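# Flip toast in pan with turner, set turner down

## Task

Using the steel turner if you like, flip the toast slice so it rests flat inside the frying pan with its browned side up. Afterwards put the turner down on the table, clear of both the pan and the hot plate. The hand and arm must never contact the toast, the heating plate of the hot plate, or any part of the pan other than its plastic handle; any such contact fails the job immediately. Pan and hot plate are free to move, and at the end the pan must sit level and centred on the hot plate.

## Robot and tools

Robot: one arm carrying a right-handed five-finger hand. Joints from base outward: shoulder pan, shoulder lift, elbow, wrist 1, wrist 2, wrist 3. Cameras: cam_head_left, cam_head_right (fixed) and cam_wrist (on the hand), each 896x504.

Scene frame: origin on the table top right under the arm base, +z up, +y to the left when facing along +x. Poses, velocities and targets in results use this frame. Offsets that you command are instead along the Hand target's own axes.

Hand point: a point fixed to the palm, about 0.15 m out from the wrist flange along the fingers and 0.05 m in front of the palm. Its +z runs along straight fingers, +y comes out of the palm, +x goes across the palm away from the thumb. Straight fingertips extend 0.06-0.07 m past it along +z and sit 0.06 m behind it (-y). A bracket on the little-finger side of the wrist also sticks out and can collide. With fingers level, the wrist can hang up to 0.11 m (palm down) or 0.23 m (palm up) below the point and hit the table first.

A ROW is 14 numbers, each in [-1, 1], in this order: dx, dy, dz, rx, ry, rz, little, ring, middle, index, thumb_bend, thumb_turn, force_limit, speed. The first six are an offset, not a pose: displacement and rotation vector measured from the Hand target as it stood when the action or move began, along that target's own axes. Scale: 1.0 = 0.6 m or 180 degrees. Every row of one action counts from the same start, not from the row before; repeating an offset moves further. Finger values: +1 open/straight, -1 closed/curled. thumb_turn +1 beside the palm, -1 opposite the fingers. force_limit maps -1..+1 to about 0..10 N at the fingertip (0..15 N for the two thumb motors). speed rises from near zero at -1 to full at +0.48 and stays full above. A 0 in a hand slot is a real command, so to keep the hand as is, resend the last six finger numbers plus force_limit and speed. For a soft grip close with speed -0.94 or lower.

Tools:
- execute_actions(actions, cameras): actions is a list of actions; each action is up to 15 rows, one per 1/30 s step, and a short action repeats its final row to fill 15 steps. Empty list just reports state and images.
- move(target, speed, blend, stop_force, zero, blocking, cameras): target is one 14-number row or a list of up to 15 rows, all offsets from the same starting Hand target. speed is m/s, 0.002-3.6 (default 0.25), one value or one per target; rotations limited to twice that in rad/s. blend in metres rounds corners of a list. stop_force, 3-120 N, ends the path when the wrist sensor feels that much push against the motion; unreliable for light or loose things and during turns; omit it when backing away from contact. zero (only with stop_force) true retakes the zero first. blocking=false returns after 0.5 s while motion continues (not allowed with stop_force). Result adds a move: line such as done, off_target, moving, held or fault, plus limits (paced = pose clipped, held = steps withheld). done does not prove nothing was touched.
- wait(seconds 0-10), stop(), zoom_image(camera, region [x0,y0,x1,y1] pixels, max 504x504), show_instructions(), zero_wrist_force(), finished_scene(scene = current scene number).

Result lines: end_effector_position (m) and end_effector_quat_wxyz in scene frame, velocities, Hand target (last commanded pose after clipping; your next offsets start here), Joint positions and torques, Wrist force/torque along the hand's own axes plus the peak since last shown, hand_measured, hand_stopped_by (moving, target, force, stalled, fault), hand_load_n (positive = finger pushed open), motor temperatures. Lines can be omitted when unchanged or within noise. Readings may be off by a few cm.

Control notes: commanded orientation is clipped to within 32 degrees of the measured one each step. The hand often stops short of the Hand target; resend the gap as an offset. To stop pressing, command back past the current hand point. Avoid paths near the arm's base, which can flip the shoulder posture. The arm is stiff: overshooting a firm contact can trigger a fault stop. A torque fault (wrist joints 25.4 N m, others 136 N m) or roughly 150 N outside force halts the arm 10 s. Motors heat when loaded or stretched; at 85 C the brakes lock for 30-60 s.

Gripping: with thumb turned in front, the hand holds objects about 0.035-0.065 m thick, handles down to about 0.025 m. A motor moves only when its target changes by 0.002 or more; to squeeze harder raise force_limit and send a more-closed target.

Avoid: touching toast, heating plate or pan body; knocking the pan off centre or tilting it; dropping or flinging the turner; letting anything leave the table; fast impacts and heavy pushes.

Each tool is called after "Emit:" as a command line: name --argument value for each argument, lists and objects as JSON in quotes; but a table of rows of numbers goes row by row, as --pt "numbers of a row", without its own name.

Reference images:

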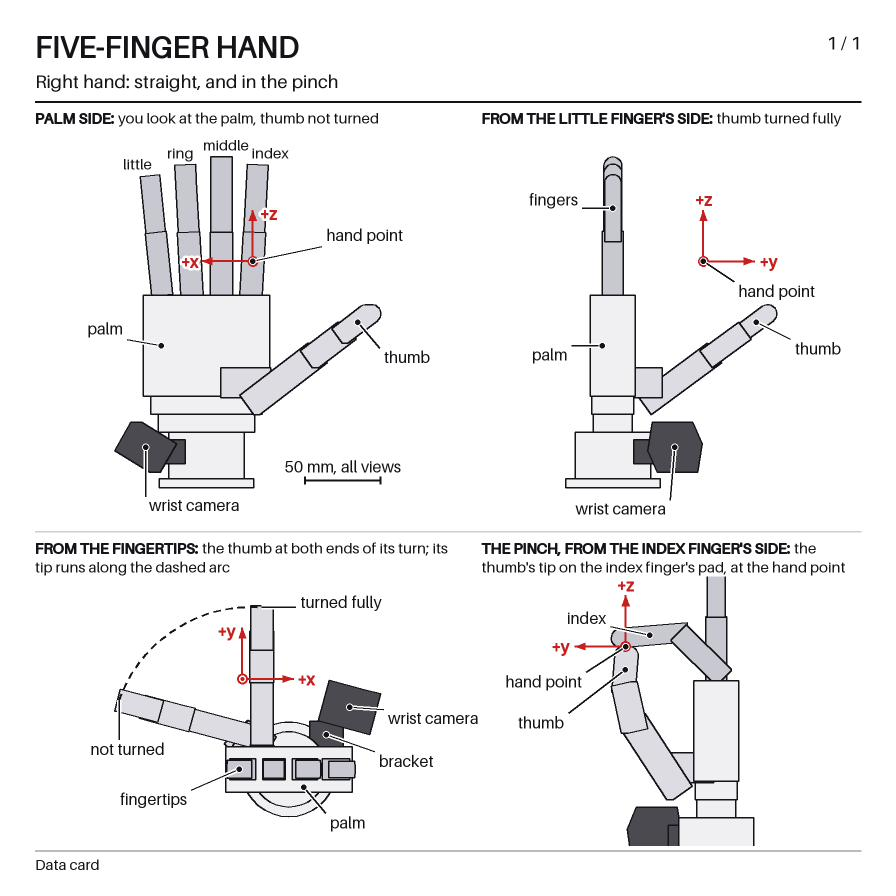

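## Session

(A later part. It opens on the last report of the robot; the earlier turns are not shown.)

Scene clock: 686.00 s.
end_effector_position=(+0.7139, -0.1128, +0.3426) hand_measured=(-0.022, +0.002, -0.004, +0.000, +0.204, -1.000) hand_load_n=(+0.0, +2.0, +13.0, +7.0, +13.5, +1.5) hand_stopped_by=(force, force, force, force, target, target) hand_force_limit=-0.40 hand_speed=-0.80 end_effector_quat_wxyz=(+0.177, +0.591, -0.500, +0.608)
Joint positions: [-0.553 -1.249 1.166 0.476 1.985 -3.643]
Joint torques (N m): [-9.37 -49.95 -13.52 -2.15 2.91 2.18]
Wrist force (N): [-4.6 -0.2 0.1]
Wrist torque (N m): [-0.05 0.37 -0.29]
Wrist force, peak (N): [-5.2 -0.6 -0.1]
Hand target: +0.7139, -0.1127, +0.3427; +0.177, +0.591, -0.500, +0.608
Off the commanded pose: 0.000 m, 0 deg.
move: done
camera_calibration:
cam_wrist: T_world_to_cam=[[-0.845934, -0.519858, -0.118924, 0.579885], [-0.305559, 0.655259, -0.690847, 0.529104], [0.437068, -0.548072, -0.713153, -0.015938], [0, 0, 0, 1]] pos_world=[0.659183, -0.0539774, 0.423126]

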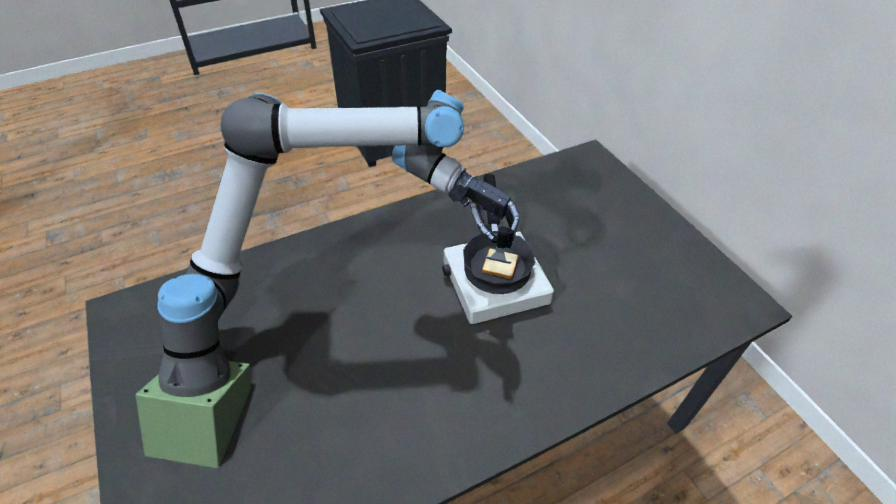

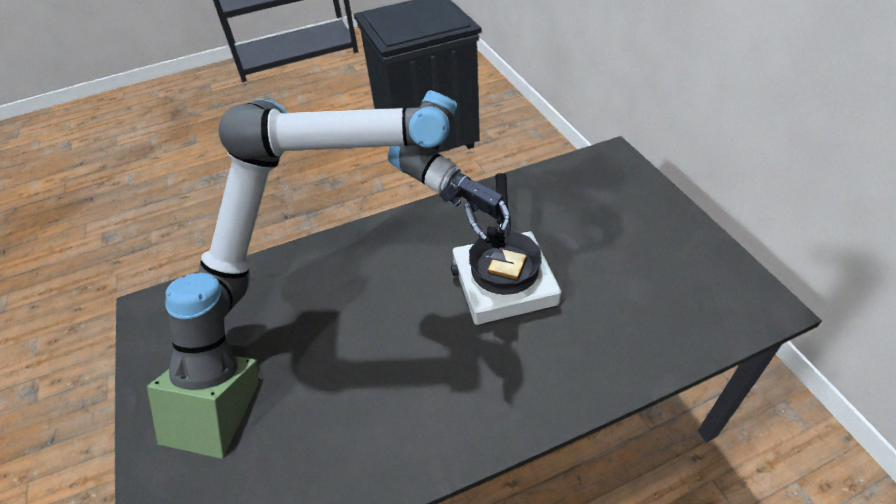

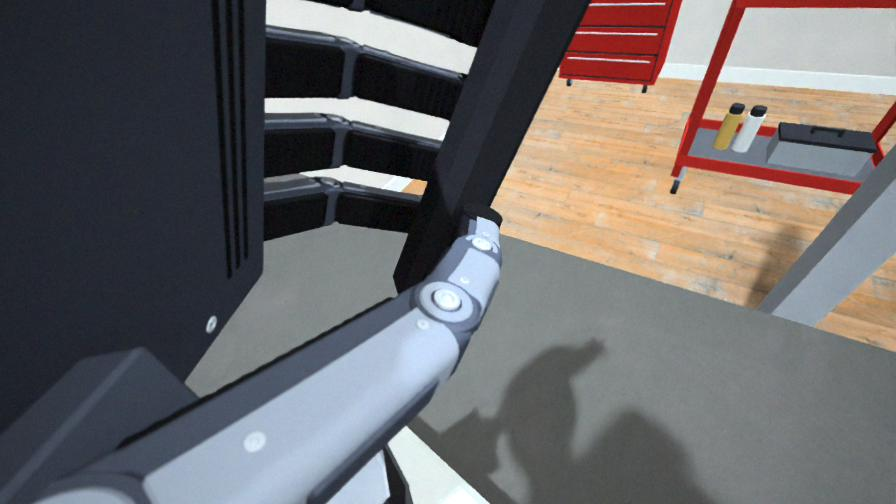

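Emit:
move --target '[-0.0821, 0.0366, 0.0182, 0, 0, 0, -0.35, -0.35, -0.4, -0.3, 0.2, -1, -0.4, -0.8]' --speed 0.04 --stop_force 3 --cameras '["all"]'

Emit:
zoom_image --camera "cam_head_left" --region '[460, 220, 550, 300]'

Emit:
zoom_image --camera "cam_head_right" --region '[460, 220, 550, 300]'

Scene clock: 695.63 s.
end_effector_position=(+0.7139, -0.1127, +0.2877) hand_measured=(-0.022, +0.002, -0.004, +0.000, +0.204, -1.000) hand_load_n=(+0.0, +2.0, +13.0, +7.0, +14.0, +1.5) hand_stopped_by=(force, force, force, force, target, target) hand_force_limit=-0.40 hand_speed=-0.80 end_effector_quat_wxyz=(+0.177, +0.591, -0.500, +0.608)
Joint positions: [-0.501 -1.219 1.249 0.372 2.032 -3.621]
Joint torques (N m): [-22.06 -49.69 -25.53 1.99 0.11 -2.21]
Wrist force (N): [-4.3 -0.5 0.7]
Wrist torque (N m): [-0.15 0.30 -0.30]
Wrist force, peak (N): [-4.8 -0.4 0.0]
Hand target: +0.7139, -0.1127, +0.2877; +0.177, +0.591, -0.500, +0.608
Off the commanded pose: 0.000 m, 0 deg.
move: done
camera_calibration:
cam_wrist: T_world_to_cam=[[-0.845829, -0.520014, -0.118992, 0.573356], [-0.305576, 0.655142, -0.69095, 0.491154], [0.43726, -0.548064, -0.713042, -0.0552017], [0, 0, 0, 1]] pos_world=[0.659184, -0.053877, 0.368227]

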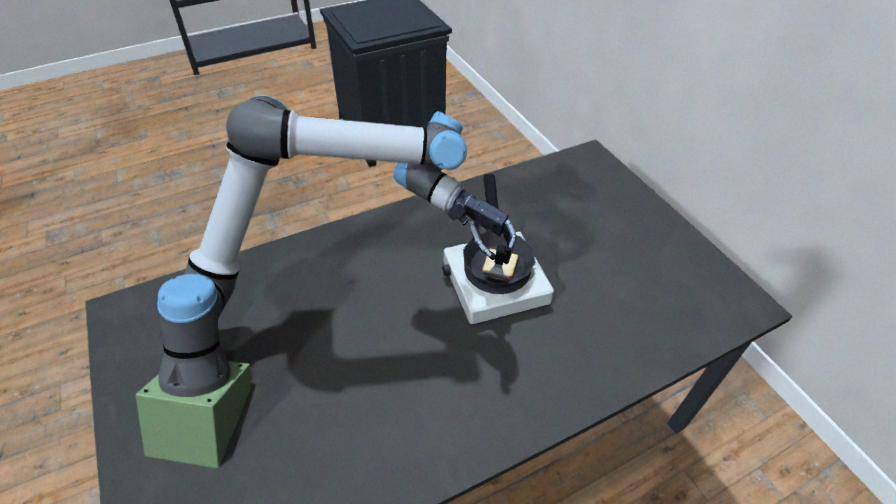

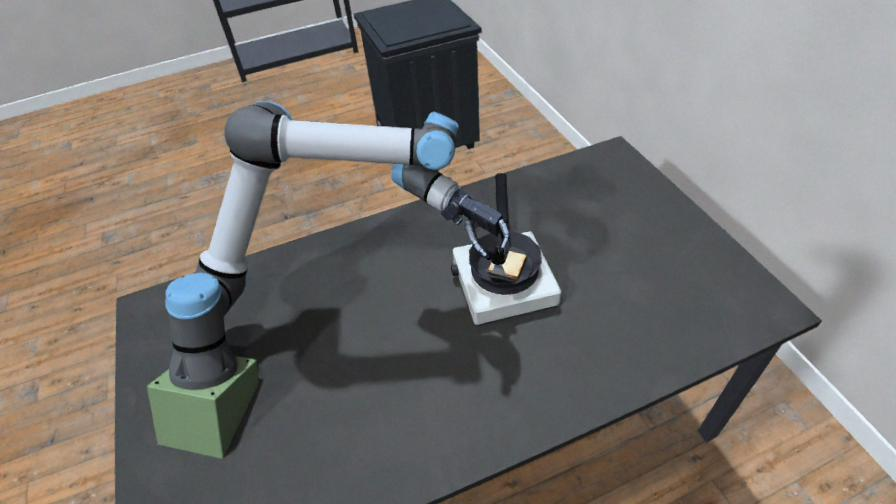

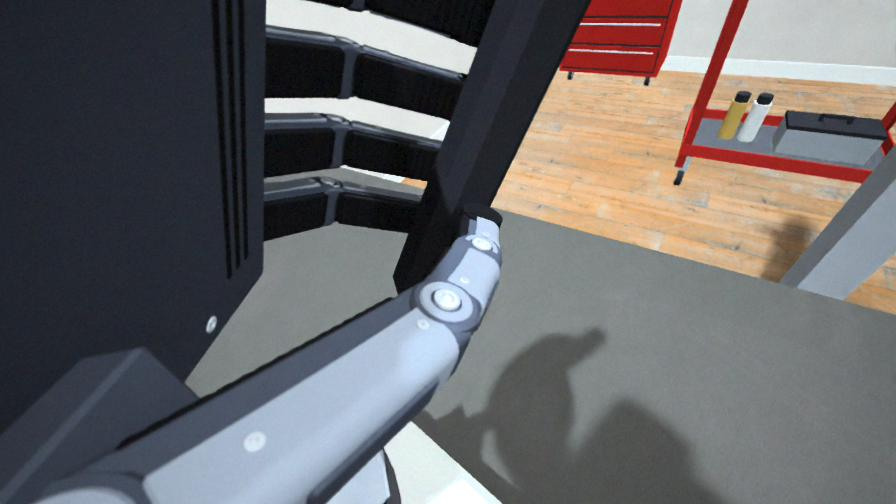

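Scaled by 5.600.

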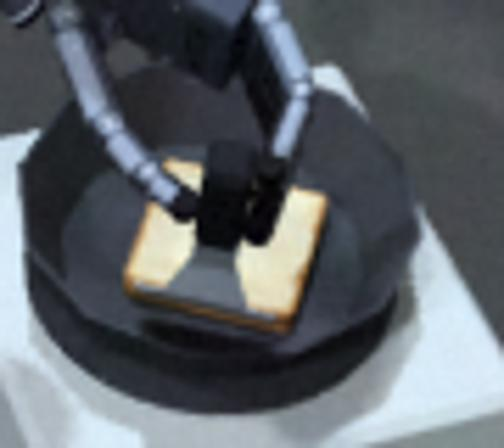

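Scaled by 5.600.

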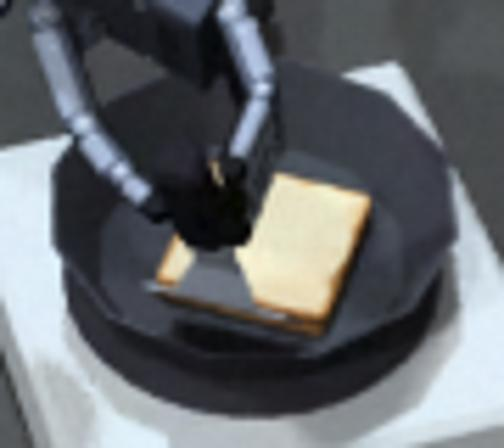

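Emit:
move --target '[-0.01344, 0.006, 0.003, 0, 0, 0, -0.35, -0.35, -0.4, -0.3, 0.2, -1, -0.4, -0.8]' --speed 0.02 --cameras '[]'

Emit:
move --target '[-0.003, 0.00133, 0.00066, 0, 0, 0, -0.35, -0.35, -0.4, -0.3, 0.2, -1, -0.4, -0.8]' --speed 0.01 --cameras '[]'

Emit:
move --target '[-0.003, 0.00133, 0.00066, 0, 0, 0, -0.35, -0.35, -0.4, -0.3, 0.2, -1, -0.4, -0.8]' --speed 0.01 --cameras '[]'

Scene clock: 704.03 s.
end_effector_position=(+0.7139, -0.1127, +0.2785) hand_measured=(-0.022, +0.002, -0.004, +0.000, +0.204, -1.000) hand_load_n=(+0.0, +2.0, +13.0, +7.0, +13.5, +1.5) hand_stopped_by=(force, force, force, force, target, target) hand_force_limit=-0.40 hand_speed=-0.80 end_effector_quat_wxyz=(+0.177, +0.591, -0.500, +0.608)
Joint positions: [-0.493 -1.213 1.261 0.355 2.04 -3.618]
Joint torques (N m): [-21.32 -38.98 -26.42 1.46 0.74 1.09]
Wrist force (N): [-4.3 -0.7 0.9]
Wrist torque (N m): [-0.20 0.30 -0.30]
Wrist force, peak (N): [-4.5 -0.4 0.7]
Hand target: +0.7139, -0.1127, +0.2787; +0.177, +0.591, -0.500, +0.608
Off the commanded pose: 0.000 m, 0 deg.
move: done
No camera images: "cameras" was empty.

Scene clock: 704.73 s.
end_effector_position=(+0.7139, -0.1127, +0.2767) hand_measured=(-0.022, +0.002, -0.004, +0.000, +0.204, -1.000) hand_load_n=(+0.0, +2.0, +13.0, +6.5, +14.0, +1.5) hand_stopped_by=(force, force, force, force, target, target) hand_force_limit=-0.40 hand_speed=-0.80 end_effector_quat_wxyz=(+0.177, +0.591, -0.500, +0.608)
Joint positions: [-0.491 -1.211 1.263 0.352 2.041 -3.617]
Joint torques (N m): [-9.45 -27.33 -14.47 -1.4 2.05 2.02]
Wrist force (N): [-1.6 -1.0 0.4]
Wrist torque (N m): [-0.16 0.26 -0.15]
Wrist force, peak (N): [-4.3 -0.7 0.7]
Hand target: +0.7139, -0.1127, +0.2767; +0.177, +0.591, -0.500, +0.608
Off the commanded pose: 0.000 m, 0 deg.
move: done
No camera images: "cameras" was empty.

Scene clock: 705.43 s.
end_effector_position=(+0.7139, -0.1127, +0.2746) hand_measured=(-0.022, +0.002, -0.004, +0.000, +0.204, -1.000) hand_load_n=(+0.0, +1.0, +12.5, +7.0, +14.0, +1.0) hand_stopped_by=(force, force, force, force, target, target) hand_force_limit=-0.40 hand_speed=-0.80 end_effector_quat_wxyz=(+0.177, +0.591, -0.500, +0.608)
Joint positions: [-0.489 -1.21 1.266 0.348 2.043 -3.616]
Joint torques (N m): [-10.06 -27.02 -13.55 -1.34 1.97 2.02]
Wrist force (N): [-0.7 -1.1 0.3]
Wrist torque (N m): [-0.17 0.26 -0.09]
Wrist force, peak (N): [-1.7 -1.2 0.6]
Hand target: +0.7139, -0.1127, +0.2747; +0.177, +0.591, -0.500, +0.608
Off the commanded pose: 0.000 m, 0 deg.
move: done
No camera images: "cameras" was empty.

Emit:
wait --seconds 0.1 --cameras '["all"]'

Emit:
zoom_image --camera "cam_head_left" --region '[465, 230, 535, 300]'

Emit:
zoom_image --camera "cam_head_right" --region '[465, 230, 535, 300]'

Scene clock: 710.37 s.
end_effector_position=(+0.7139, -0.1127, +0.2747) hand_measured=(-0.022, +0.002, -0.004, +0.000, +0.204, -1.000) hand_load_n=(+0.0, +1.0, +12.5, +6.5, +14.5, +1.0) hand_stopped_by=(force, force, force, force, target, target) hand_force_limit=-0.40 hand_speed=-0.80 end_effector_quat_wxyz=(+0.177, +0.591, -0.500, +0.608)
Joint positions: [-0.489 -1.21 1.266 0.348 2.043 -3.616]
Joint torques (N m): [-21.11 -42.76 -23.12 1.64 -0.5 -1.34]
Wrist force (N): [-1.0 -1.0 0.6]
Wrist torque (N m): [-0.15 0.25 -0.09]
Wrist force, peak (N): [-1.2 -1.2 0.7]
Hand target: +0.7139, -0.1127, +0.2747; +0.177, +0.591, -0.500, +0.608
Off the commanded pose: 0.000 m, 0 deg.
wait: 0.10 s; at rest from the start
camera_calibration:
cam_wrist: T_world_to_cam=[[-0.845829, -0.520014, -0.118992, 0.57181], [-0.305576, 0.655142, -0.69095, 0.482172], [0.43726, -0.548064, -0.713042, -0.0644713], [0, 0, 0, 1]] pos_world=[0.659184, -0.053877, 0.355227]

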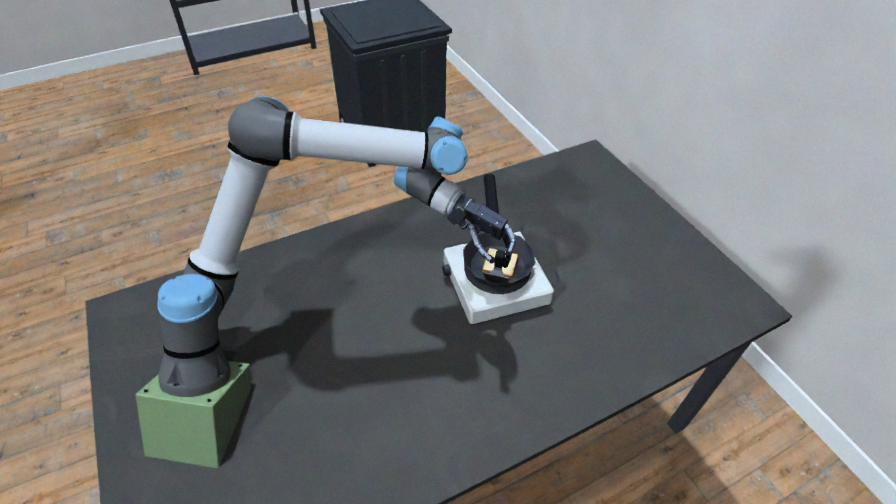

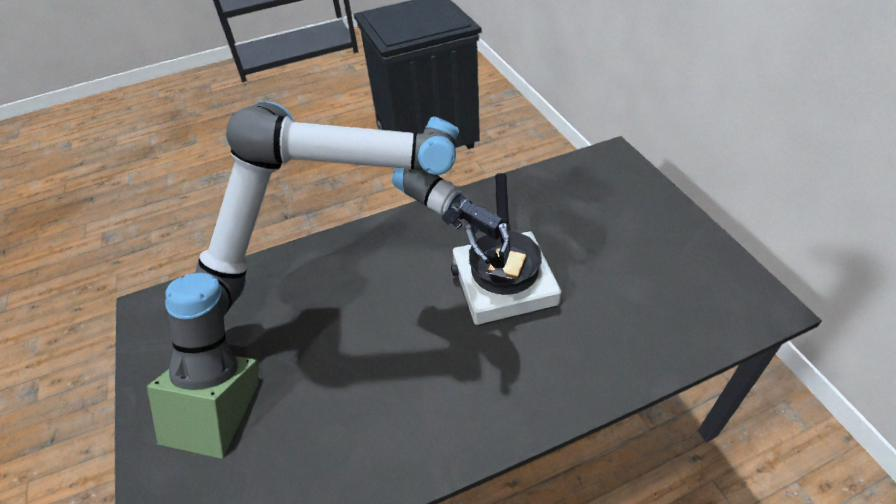

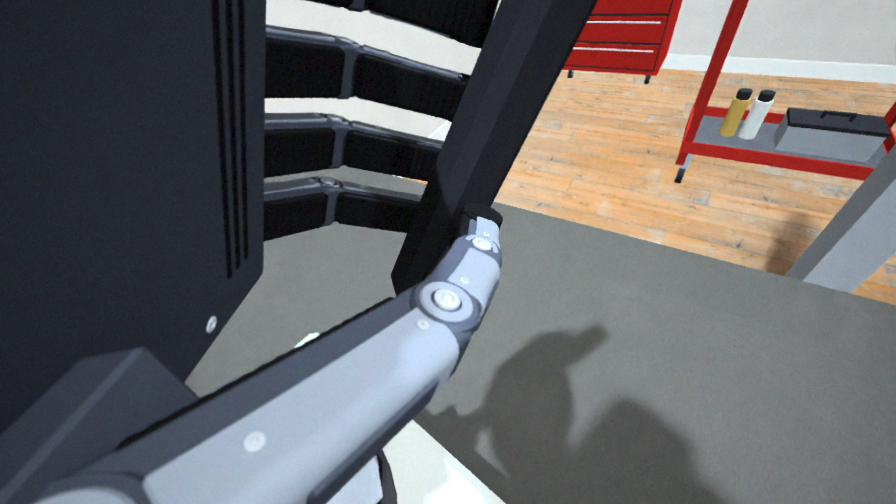

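Scaled by 7.200.

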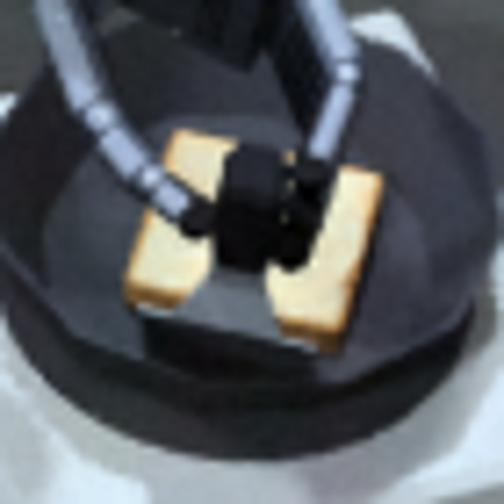

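Scaled by 7.200.

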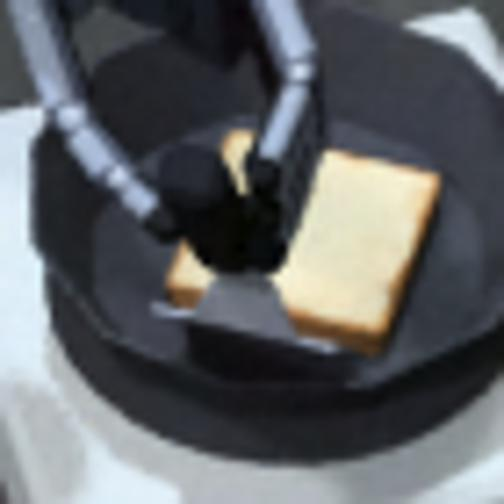

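Emit:
move --target '[-0.0212, 0.0388, 0.0103, 0, -0.0144, 0.0537, -0.35, -0.35, -0.4, -0.3, 0.2, -1, -0.4, -0.8]' --speed 0.03 --cameras '["all"]'

Emit:
zoom_image --camera "cam_head_left" --region '[465, 230, 535, 300]'

Emit:
zoom_image --camera "cam_head_right" --region '[465, 230, 535, 300]'

Scene clock: 729.73 s.
end_effector_position=(+0.7015, -0.1232, +0.2528) hand_measured=(-0.022, +0.002, -0.004, +0.000, +0.204, -1.000) hand_load_n=(+0.5, +1.5, +13.0, +7.0, +14.0, +1.5) hand_stopped_by=(force, force, force, force, target, target) hand_force_limit=-0.40 hand_speed=-0.80 end_effector_quat_wxyz=(+0.113, +0.560, -0.552, +0.607)
Joint positions: [-0.535 -1.244 1.366 0.293 1.959 -3.459]
Joint torques (N m): [-9.11 -38.78 -24.35 0.5 2.71 -2.19]
Wrist force (N): [-3.1 0.5 0.0]
Wrist torque (N m): [0.06 0.31 -0.22]
Wrist force, peak (N): [-3.1 0.5 0.0]
Hand target: +0.7015, -0.1231, +0.2528; +0.114, +0.560, -0.552, +0.607
Off the commanded pose: 0.000 m, 0 deg.
move: done
camera_calibration:
cam_wrist: T_world_to_cam=[[-0.829737, -0.481248, -0.282732, 0.588127], [-0.216245, 0.744155, -0.632037, 0.403477], [0.514563, -0.463285, -0.72152, -0.122064], [0, 0, 0, 1]] pos_world=[0.63805, -0.073765, 0.333223]

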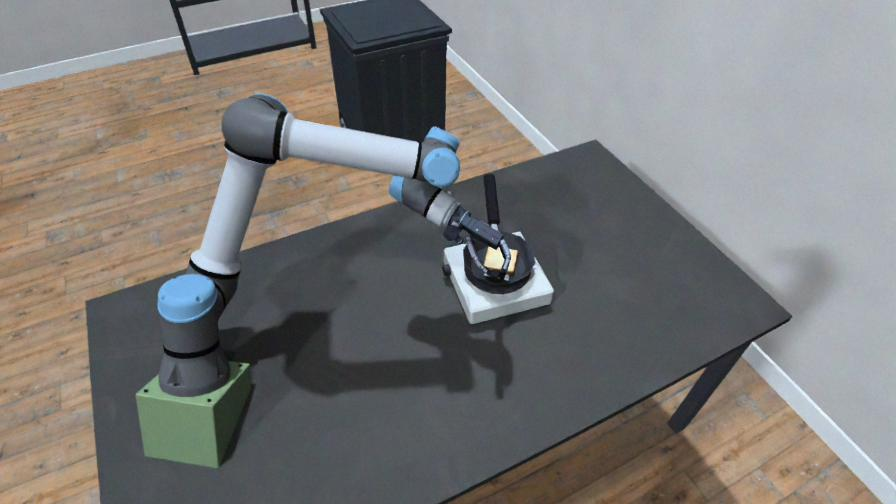

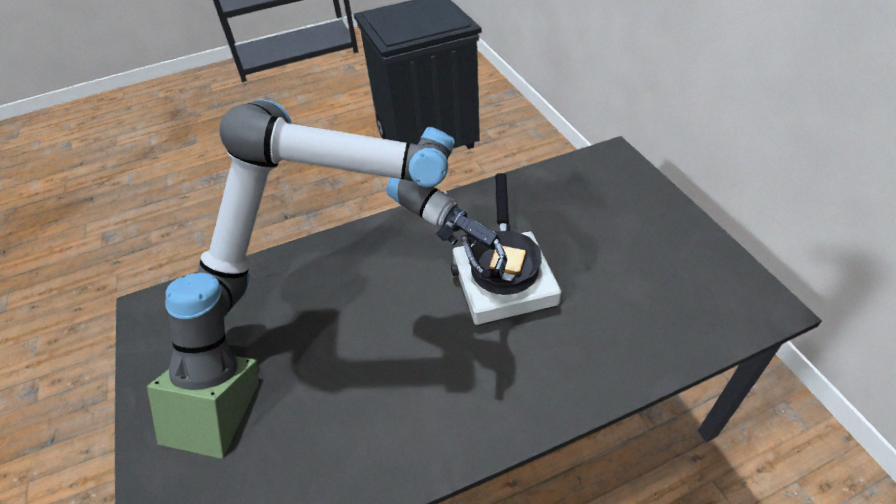

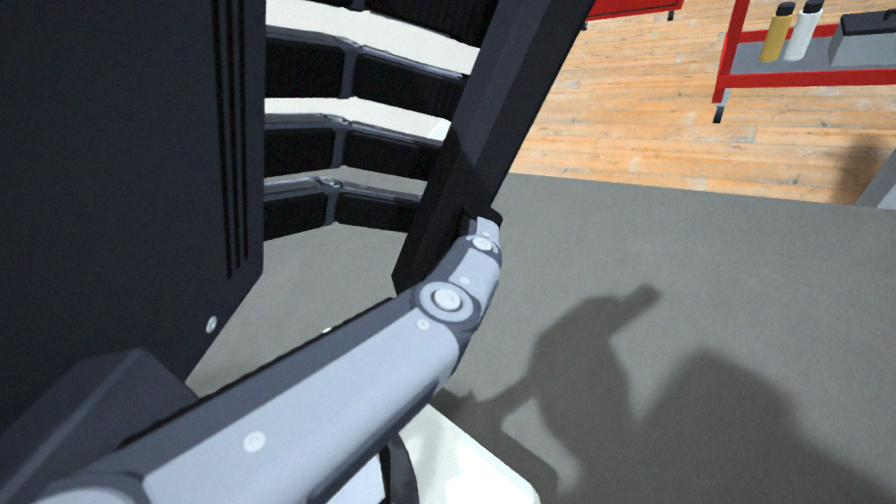

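Scaled by 7.200.

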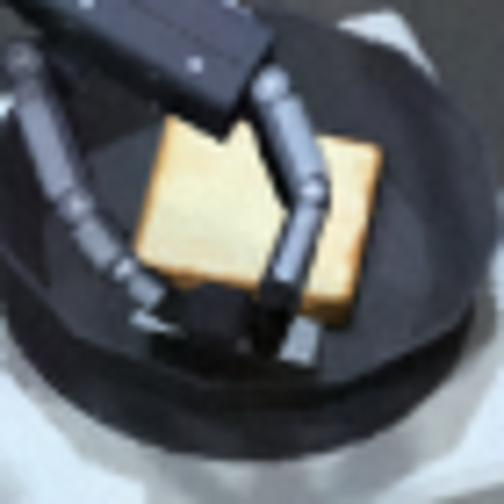

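Scaled by 7.200.

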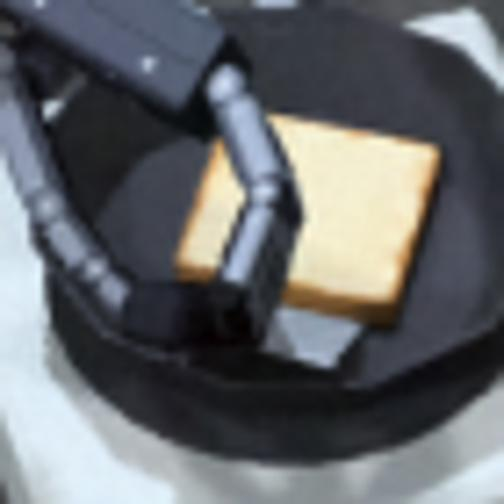

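Emit:
move --target '[-0.027, 0.042, 0.0113, 0, -0.0144, 0.0537, -0.35, -0.35, -0.4, -0.3, 0.2, -1, -0.4, -0.8]' --speed 0.03 --cameras '["all"]'

Emit:
zoom_image --camera "cam_head_left" --region '[465, 220, 535, 300]'

Emit:
zoom_image --camera "cam_head_right" --region '[465, 220, 545, 300]'

Scene clock: 746.33 s.
end_effector_position=(+0.6918, -0.1300, +0.2244) hand_measured=(-0.022, +0.002, -0.004, +0.000, +0.204, -1.000) hand_load_n=(+0.0, +1.5, +13.0, +6.5, +14.5, +1.5) hand_stopped_by=(force, force, force, force, target, target) hand_force_limit=-0.40 hand_speed=-0.80 end_effector_quat_wxyz=(-0.049, -0.525, +0.600, -0.602) end_effector_velocity=(+0.000, -0.001, +0.001) end_effector_angular_velocity=(-0.006, +0.004, +0.001)
Joint positions: [-0.571 -1.264 1.466 0.22 1.883 -3.302]
Joint velocities: [0 0 -0.002 0 0.003 -0.007]
Joint torques (N m): [-11.57 -41.54 -24.79 1.01 2.56 -2.34]
Wrist force (N): [-2.9 1.0 0.2]
Wrist torque (N m): [0.15 0.37 -0.22]
Wrist force, peak (N): [-3.7 0.4 0.0]
Hand target: +0.6918, -0.1300, +0.2245; -0.050, -0.526, +0.599, -0.602
Off the commanded pose: 0.000 m, 0 deg.
move: done
camera_calibration:
cam_wrist: T_world_to_cam=[[-0.794141, -0.422633, -0.436717, 0.586385], [-0.134152, 0.822781, -0.5523, 0.324127], [0.592742, -0.380018, -0.710101, -0.186627], [0, 0, 0, 1]] pos_world=[0.619776, -0.089782, 0.302576]

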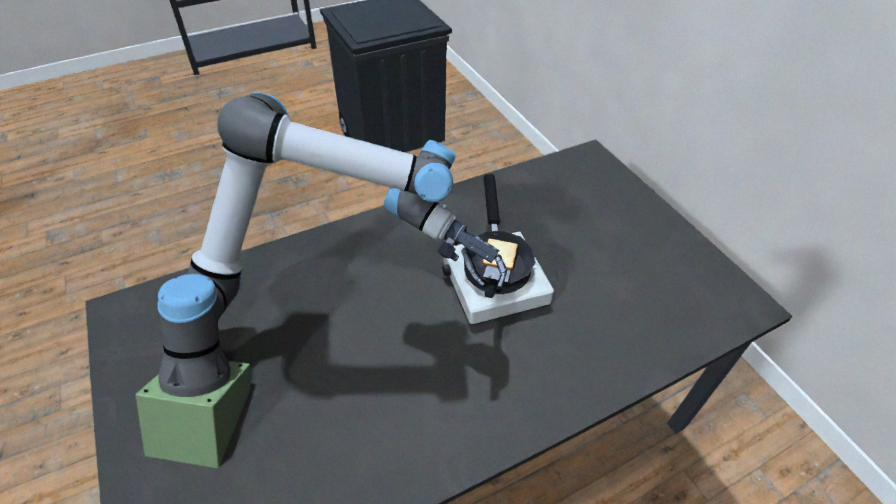

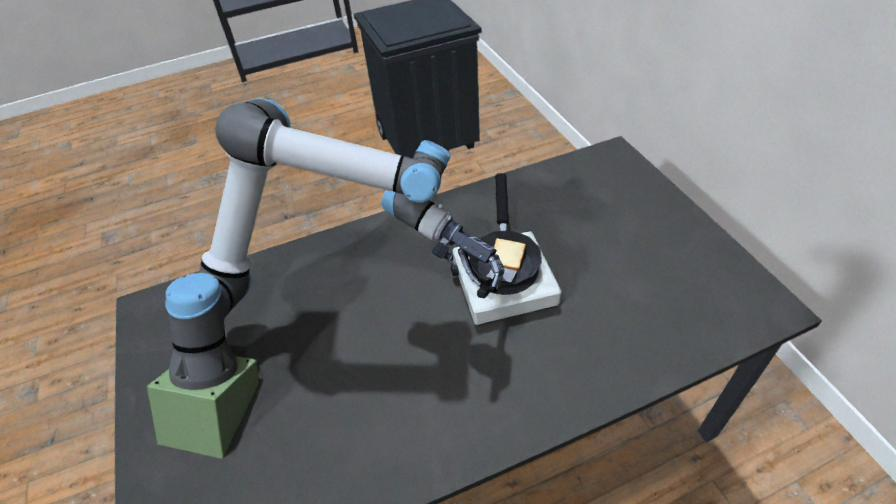

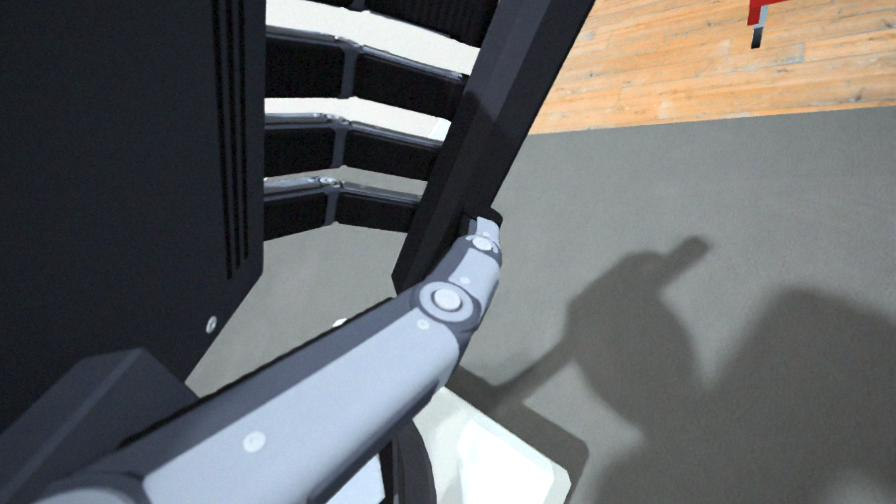

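Scaled by 6.300.

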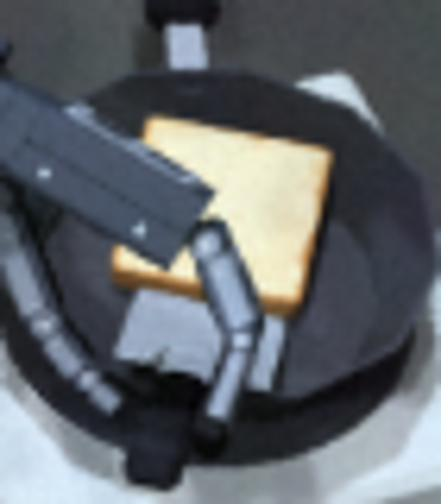

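Scaled by 6.300.

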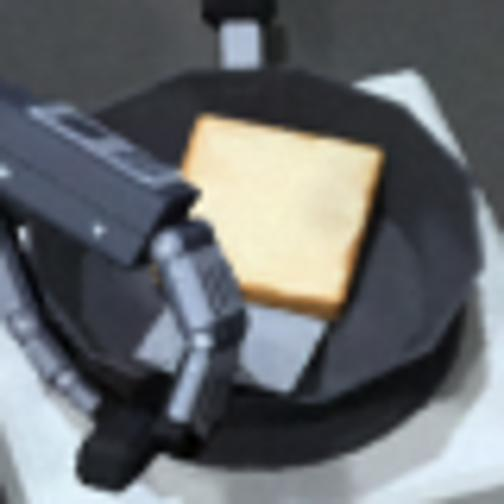

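Emit:
move --target '[0.101, -0.0848, -0.0354, 0, 0, 0, -0.35, -0.35, -0.4, -0.3, 0.2, -1, -0.4, -0.8]' --speed 0.08 --cameras '["all"]'

Emit:
zoom_image --camera "cam_head_left" --region '[460, 215, 550, 300]'

Emit:
zoom_image --camera "cam_head_right" --region '[460, 215, 550, 300]'

Scene clock: 1015.90 s.
end_effector_position=(+0.6879, -0.1340, +0.3063) hand_measured=(-0.022, +0.002, -0.004, +0.000, +0.204, -1.000) hand_load_n=(+0.0, +2.5, +12.5, +6.5, +14.0, +1.5) hand_stopped_by=(force, force, force, force, target, target) hand_force_limit=-0.40 hand_speed=-0.80 end_effector_quat_wxyz=(-0.050, -0.526, +0.599, -0.602)
Joint positions: [-0.664 -1.331 1.372 0.37 1.798 -3.341]
Joint torques (N m): [-7.37 -18.1 -13.71 -2.68 2.92 2.54]
Wrist force (N): [-3.5 1.4 0.4]
Wrist torque (N m): [0.09 0.24 -0.31]
Wrist force, peak (N): [-4.6 1.4 0.1]
Hand target: +0.6879, -0.1340, +0.3062; -0.050, -0.526, +0.599, -0.602
Off the commanded pose: 0.000 m, 0 deg.
move: done
camera_calibration:
cam_wrist: T_world_to_cam=[[-0.794259, -0.422862, -0.436281, 0.617291], [-0.13435, 0.822522, -0.552637, 0.372275], [0.592539, -0.380323, -0.710107, -0.12754], [0, 0, 0, 1]] pos_world=[0.615877, -0.0936817, 0.384478]

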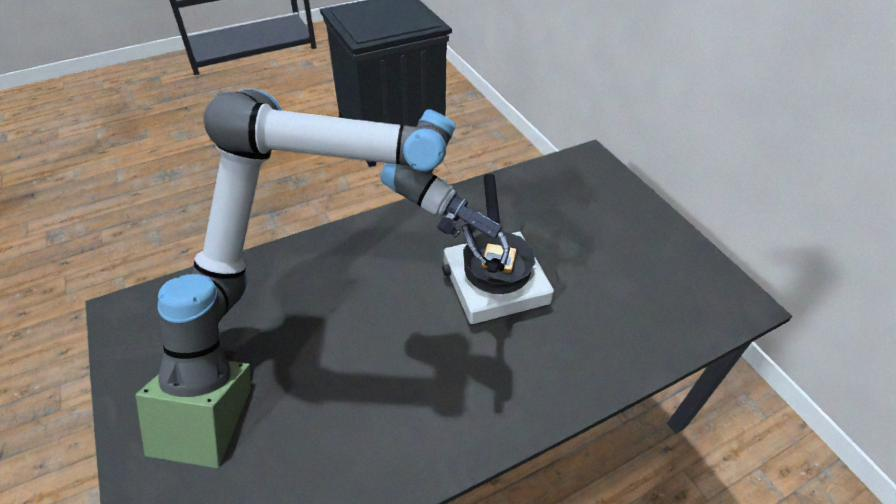

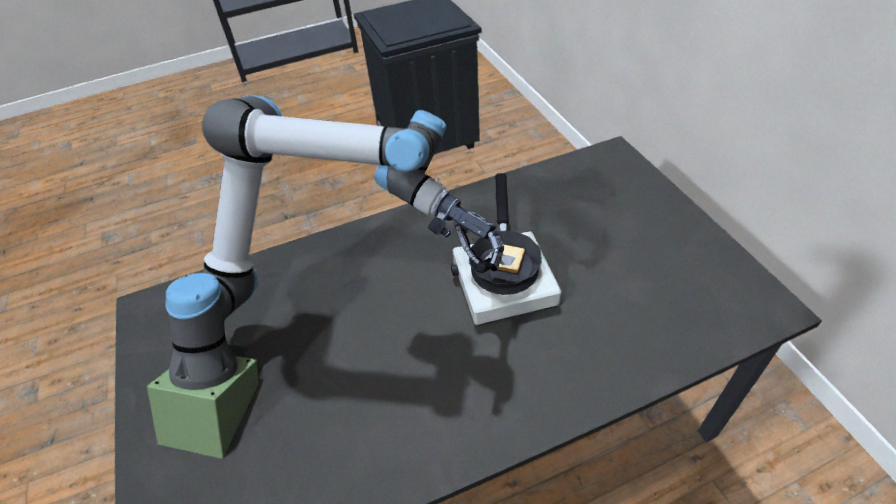

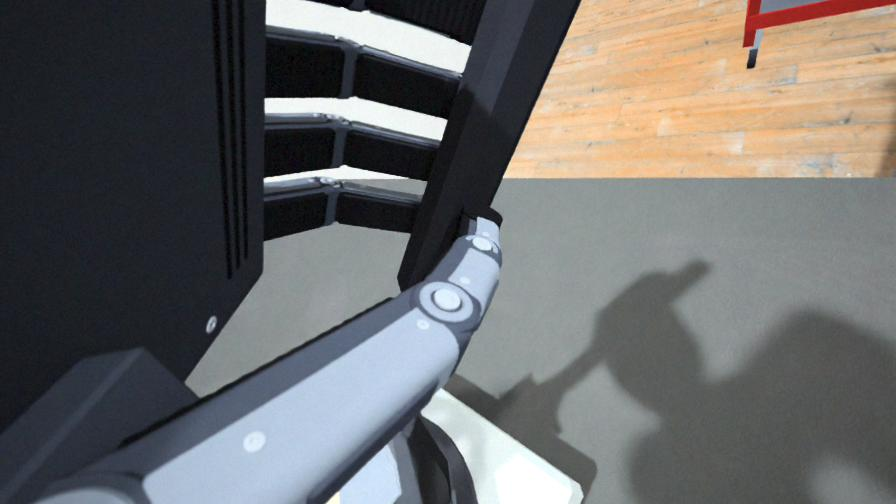

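Scaled by 5.600.

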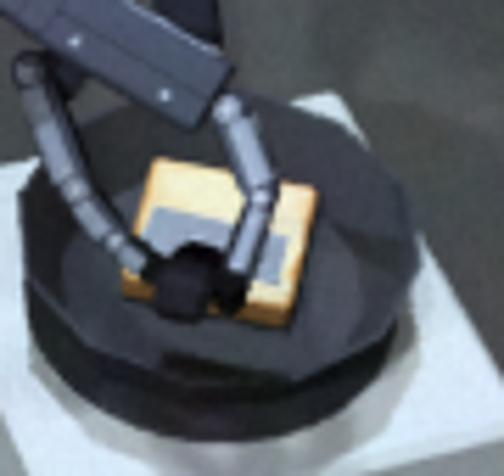

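Scaled by 5.600.

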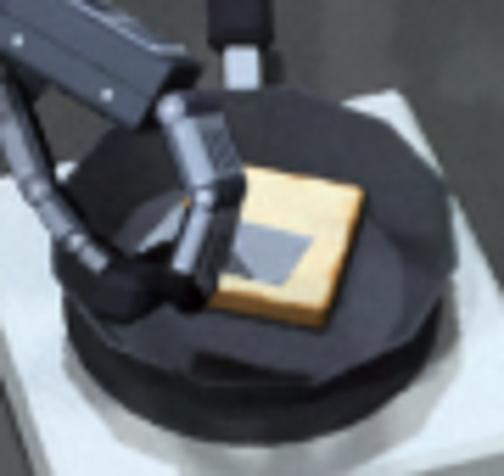

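Emit:
move --pt "0.0578 -0.0557 -0.0226 0 0 0 -0.35 -0.35 -0.4 -0.3 0.2 -1 -0.4 -0.8" --pt "-0.0968 -0.231 0.1708 0.229 -0.1361 -0.1588 -0.35 -0.35 -0.4 -0.3 0.2 -1 -0.4 -0.8" --speed 0.15 --blend 0.03 --cameras '["all"]'

Emit:
zoom_image --camera "cam_head_left" --region '[450, 190, 560, 310]'

Emit:
zoom_image --camera "cam_head_right" --region '[450, 190, 560, 310]'

Scene clock: 1077.90 s.
end_effector_position=(+0.8679, -0.1420, +0.3310) hand_measured=(-0.022, +0.002, -0.004, +0.000, +0.204, -1.000) hand_load_n=(+0.0, +2.0, +12.5, +6.5, +14.0, +1.5) hand_stopped_by=(force, force, force, force, target, target) hand_force_limit=-0.40 hand_speed=-0.80 end_effector_quat_wxyz=(-0.117, +0.749, -0.206, +0.619)
Joint positions: [-0.804 -1.158 1.215 -0.111 0.962 -3.802]
Joint torques (N m): [-12.49 -45.84 -19.06 0.36 0.02 2.03]
Wrist force (N): [-4.2 0.1 0.2]
Wrist torque (N m): [0.00 0.33 -0.32]
Wrist force, peak (N): [-4.5 2.8 0.7]
Hand target: +0.8679, -0.1419, +0.3310; -0.117, +0.749, -0.206, +0.619
Off the commanded pose: 0.000 m, 0 deg.
move: done; blend cut to 0.025 m at target 1
camera_calibration:
cam_wrist: T_world_to_cam=[[-0.123521, -0.9804, -0.153487, 0.0126557], [-0.705643, 0.195527, -0.681056, 0.866009], [0.697718, 0.0241824, -0.715964, -0.251566], [0, 0, 0, 1]] pos_world=[0.788179, -0.150837, 0.41163]

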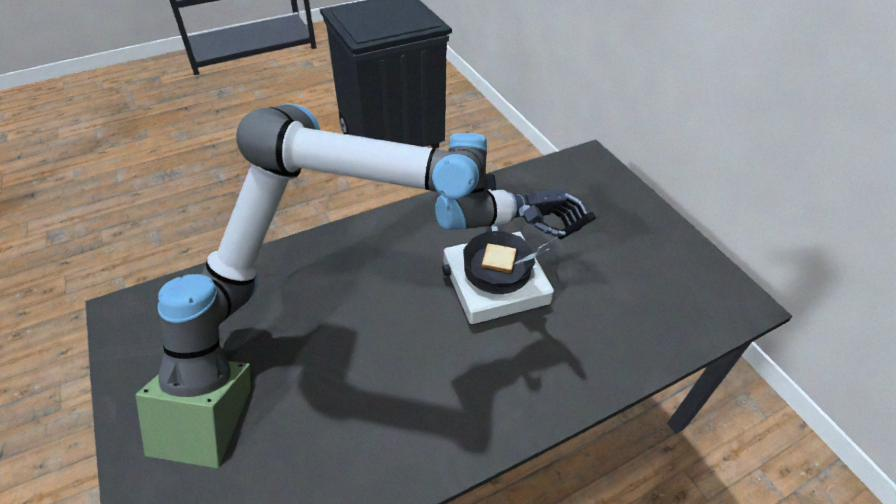

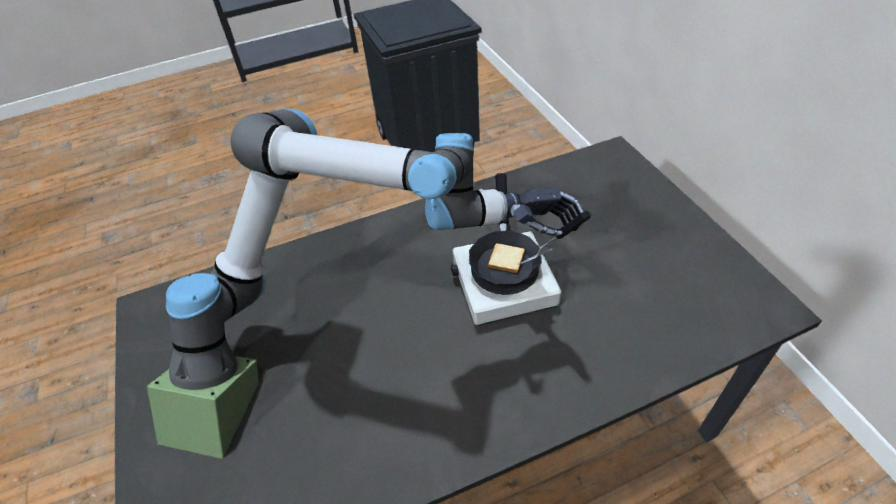

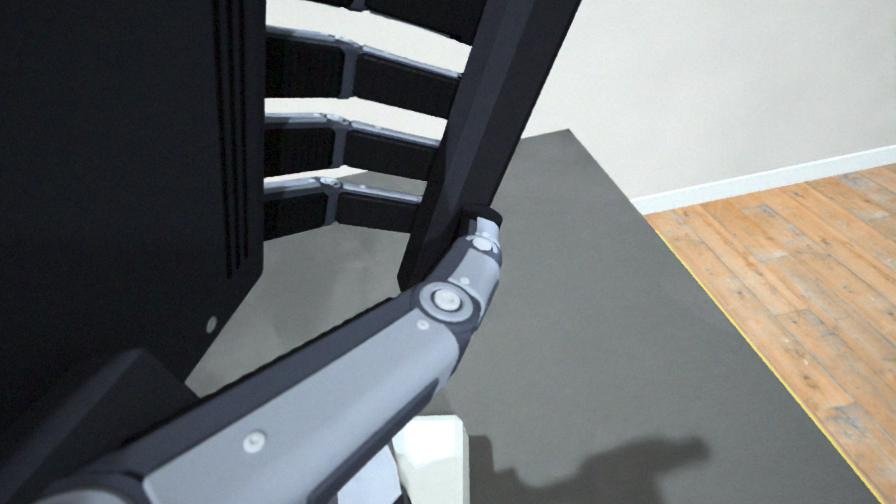

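Scaled by 4.200.

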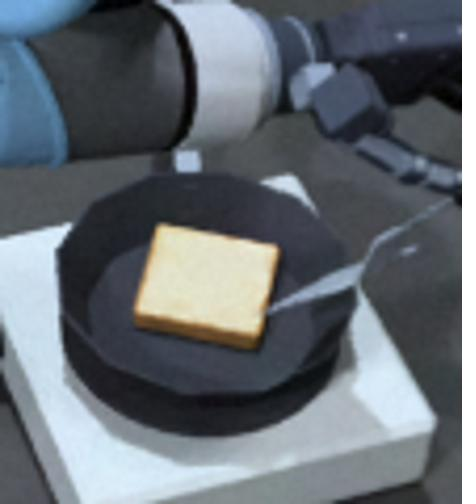

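Scaled by 4.200.

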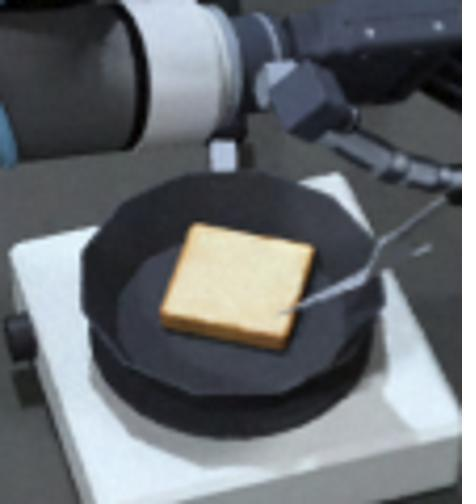

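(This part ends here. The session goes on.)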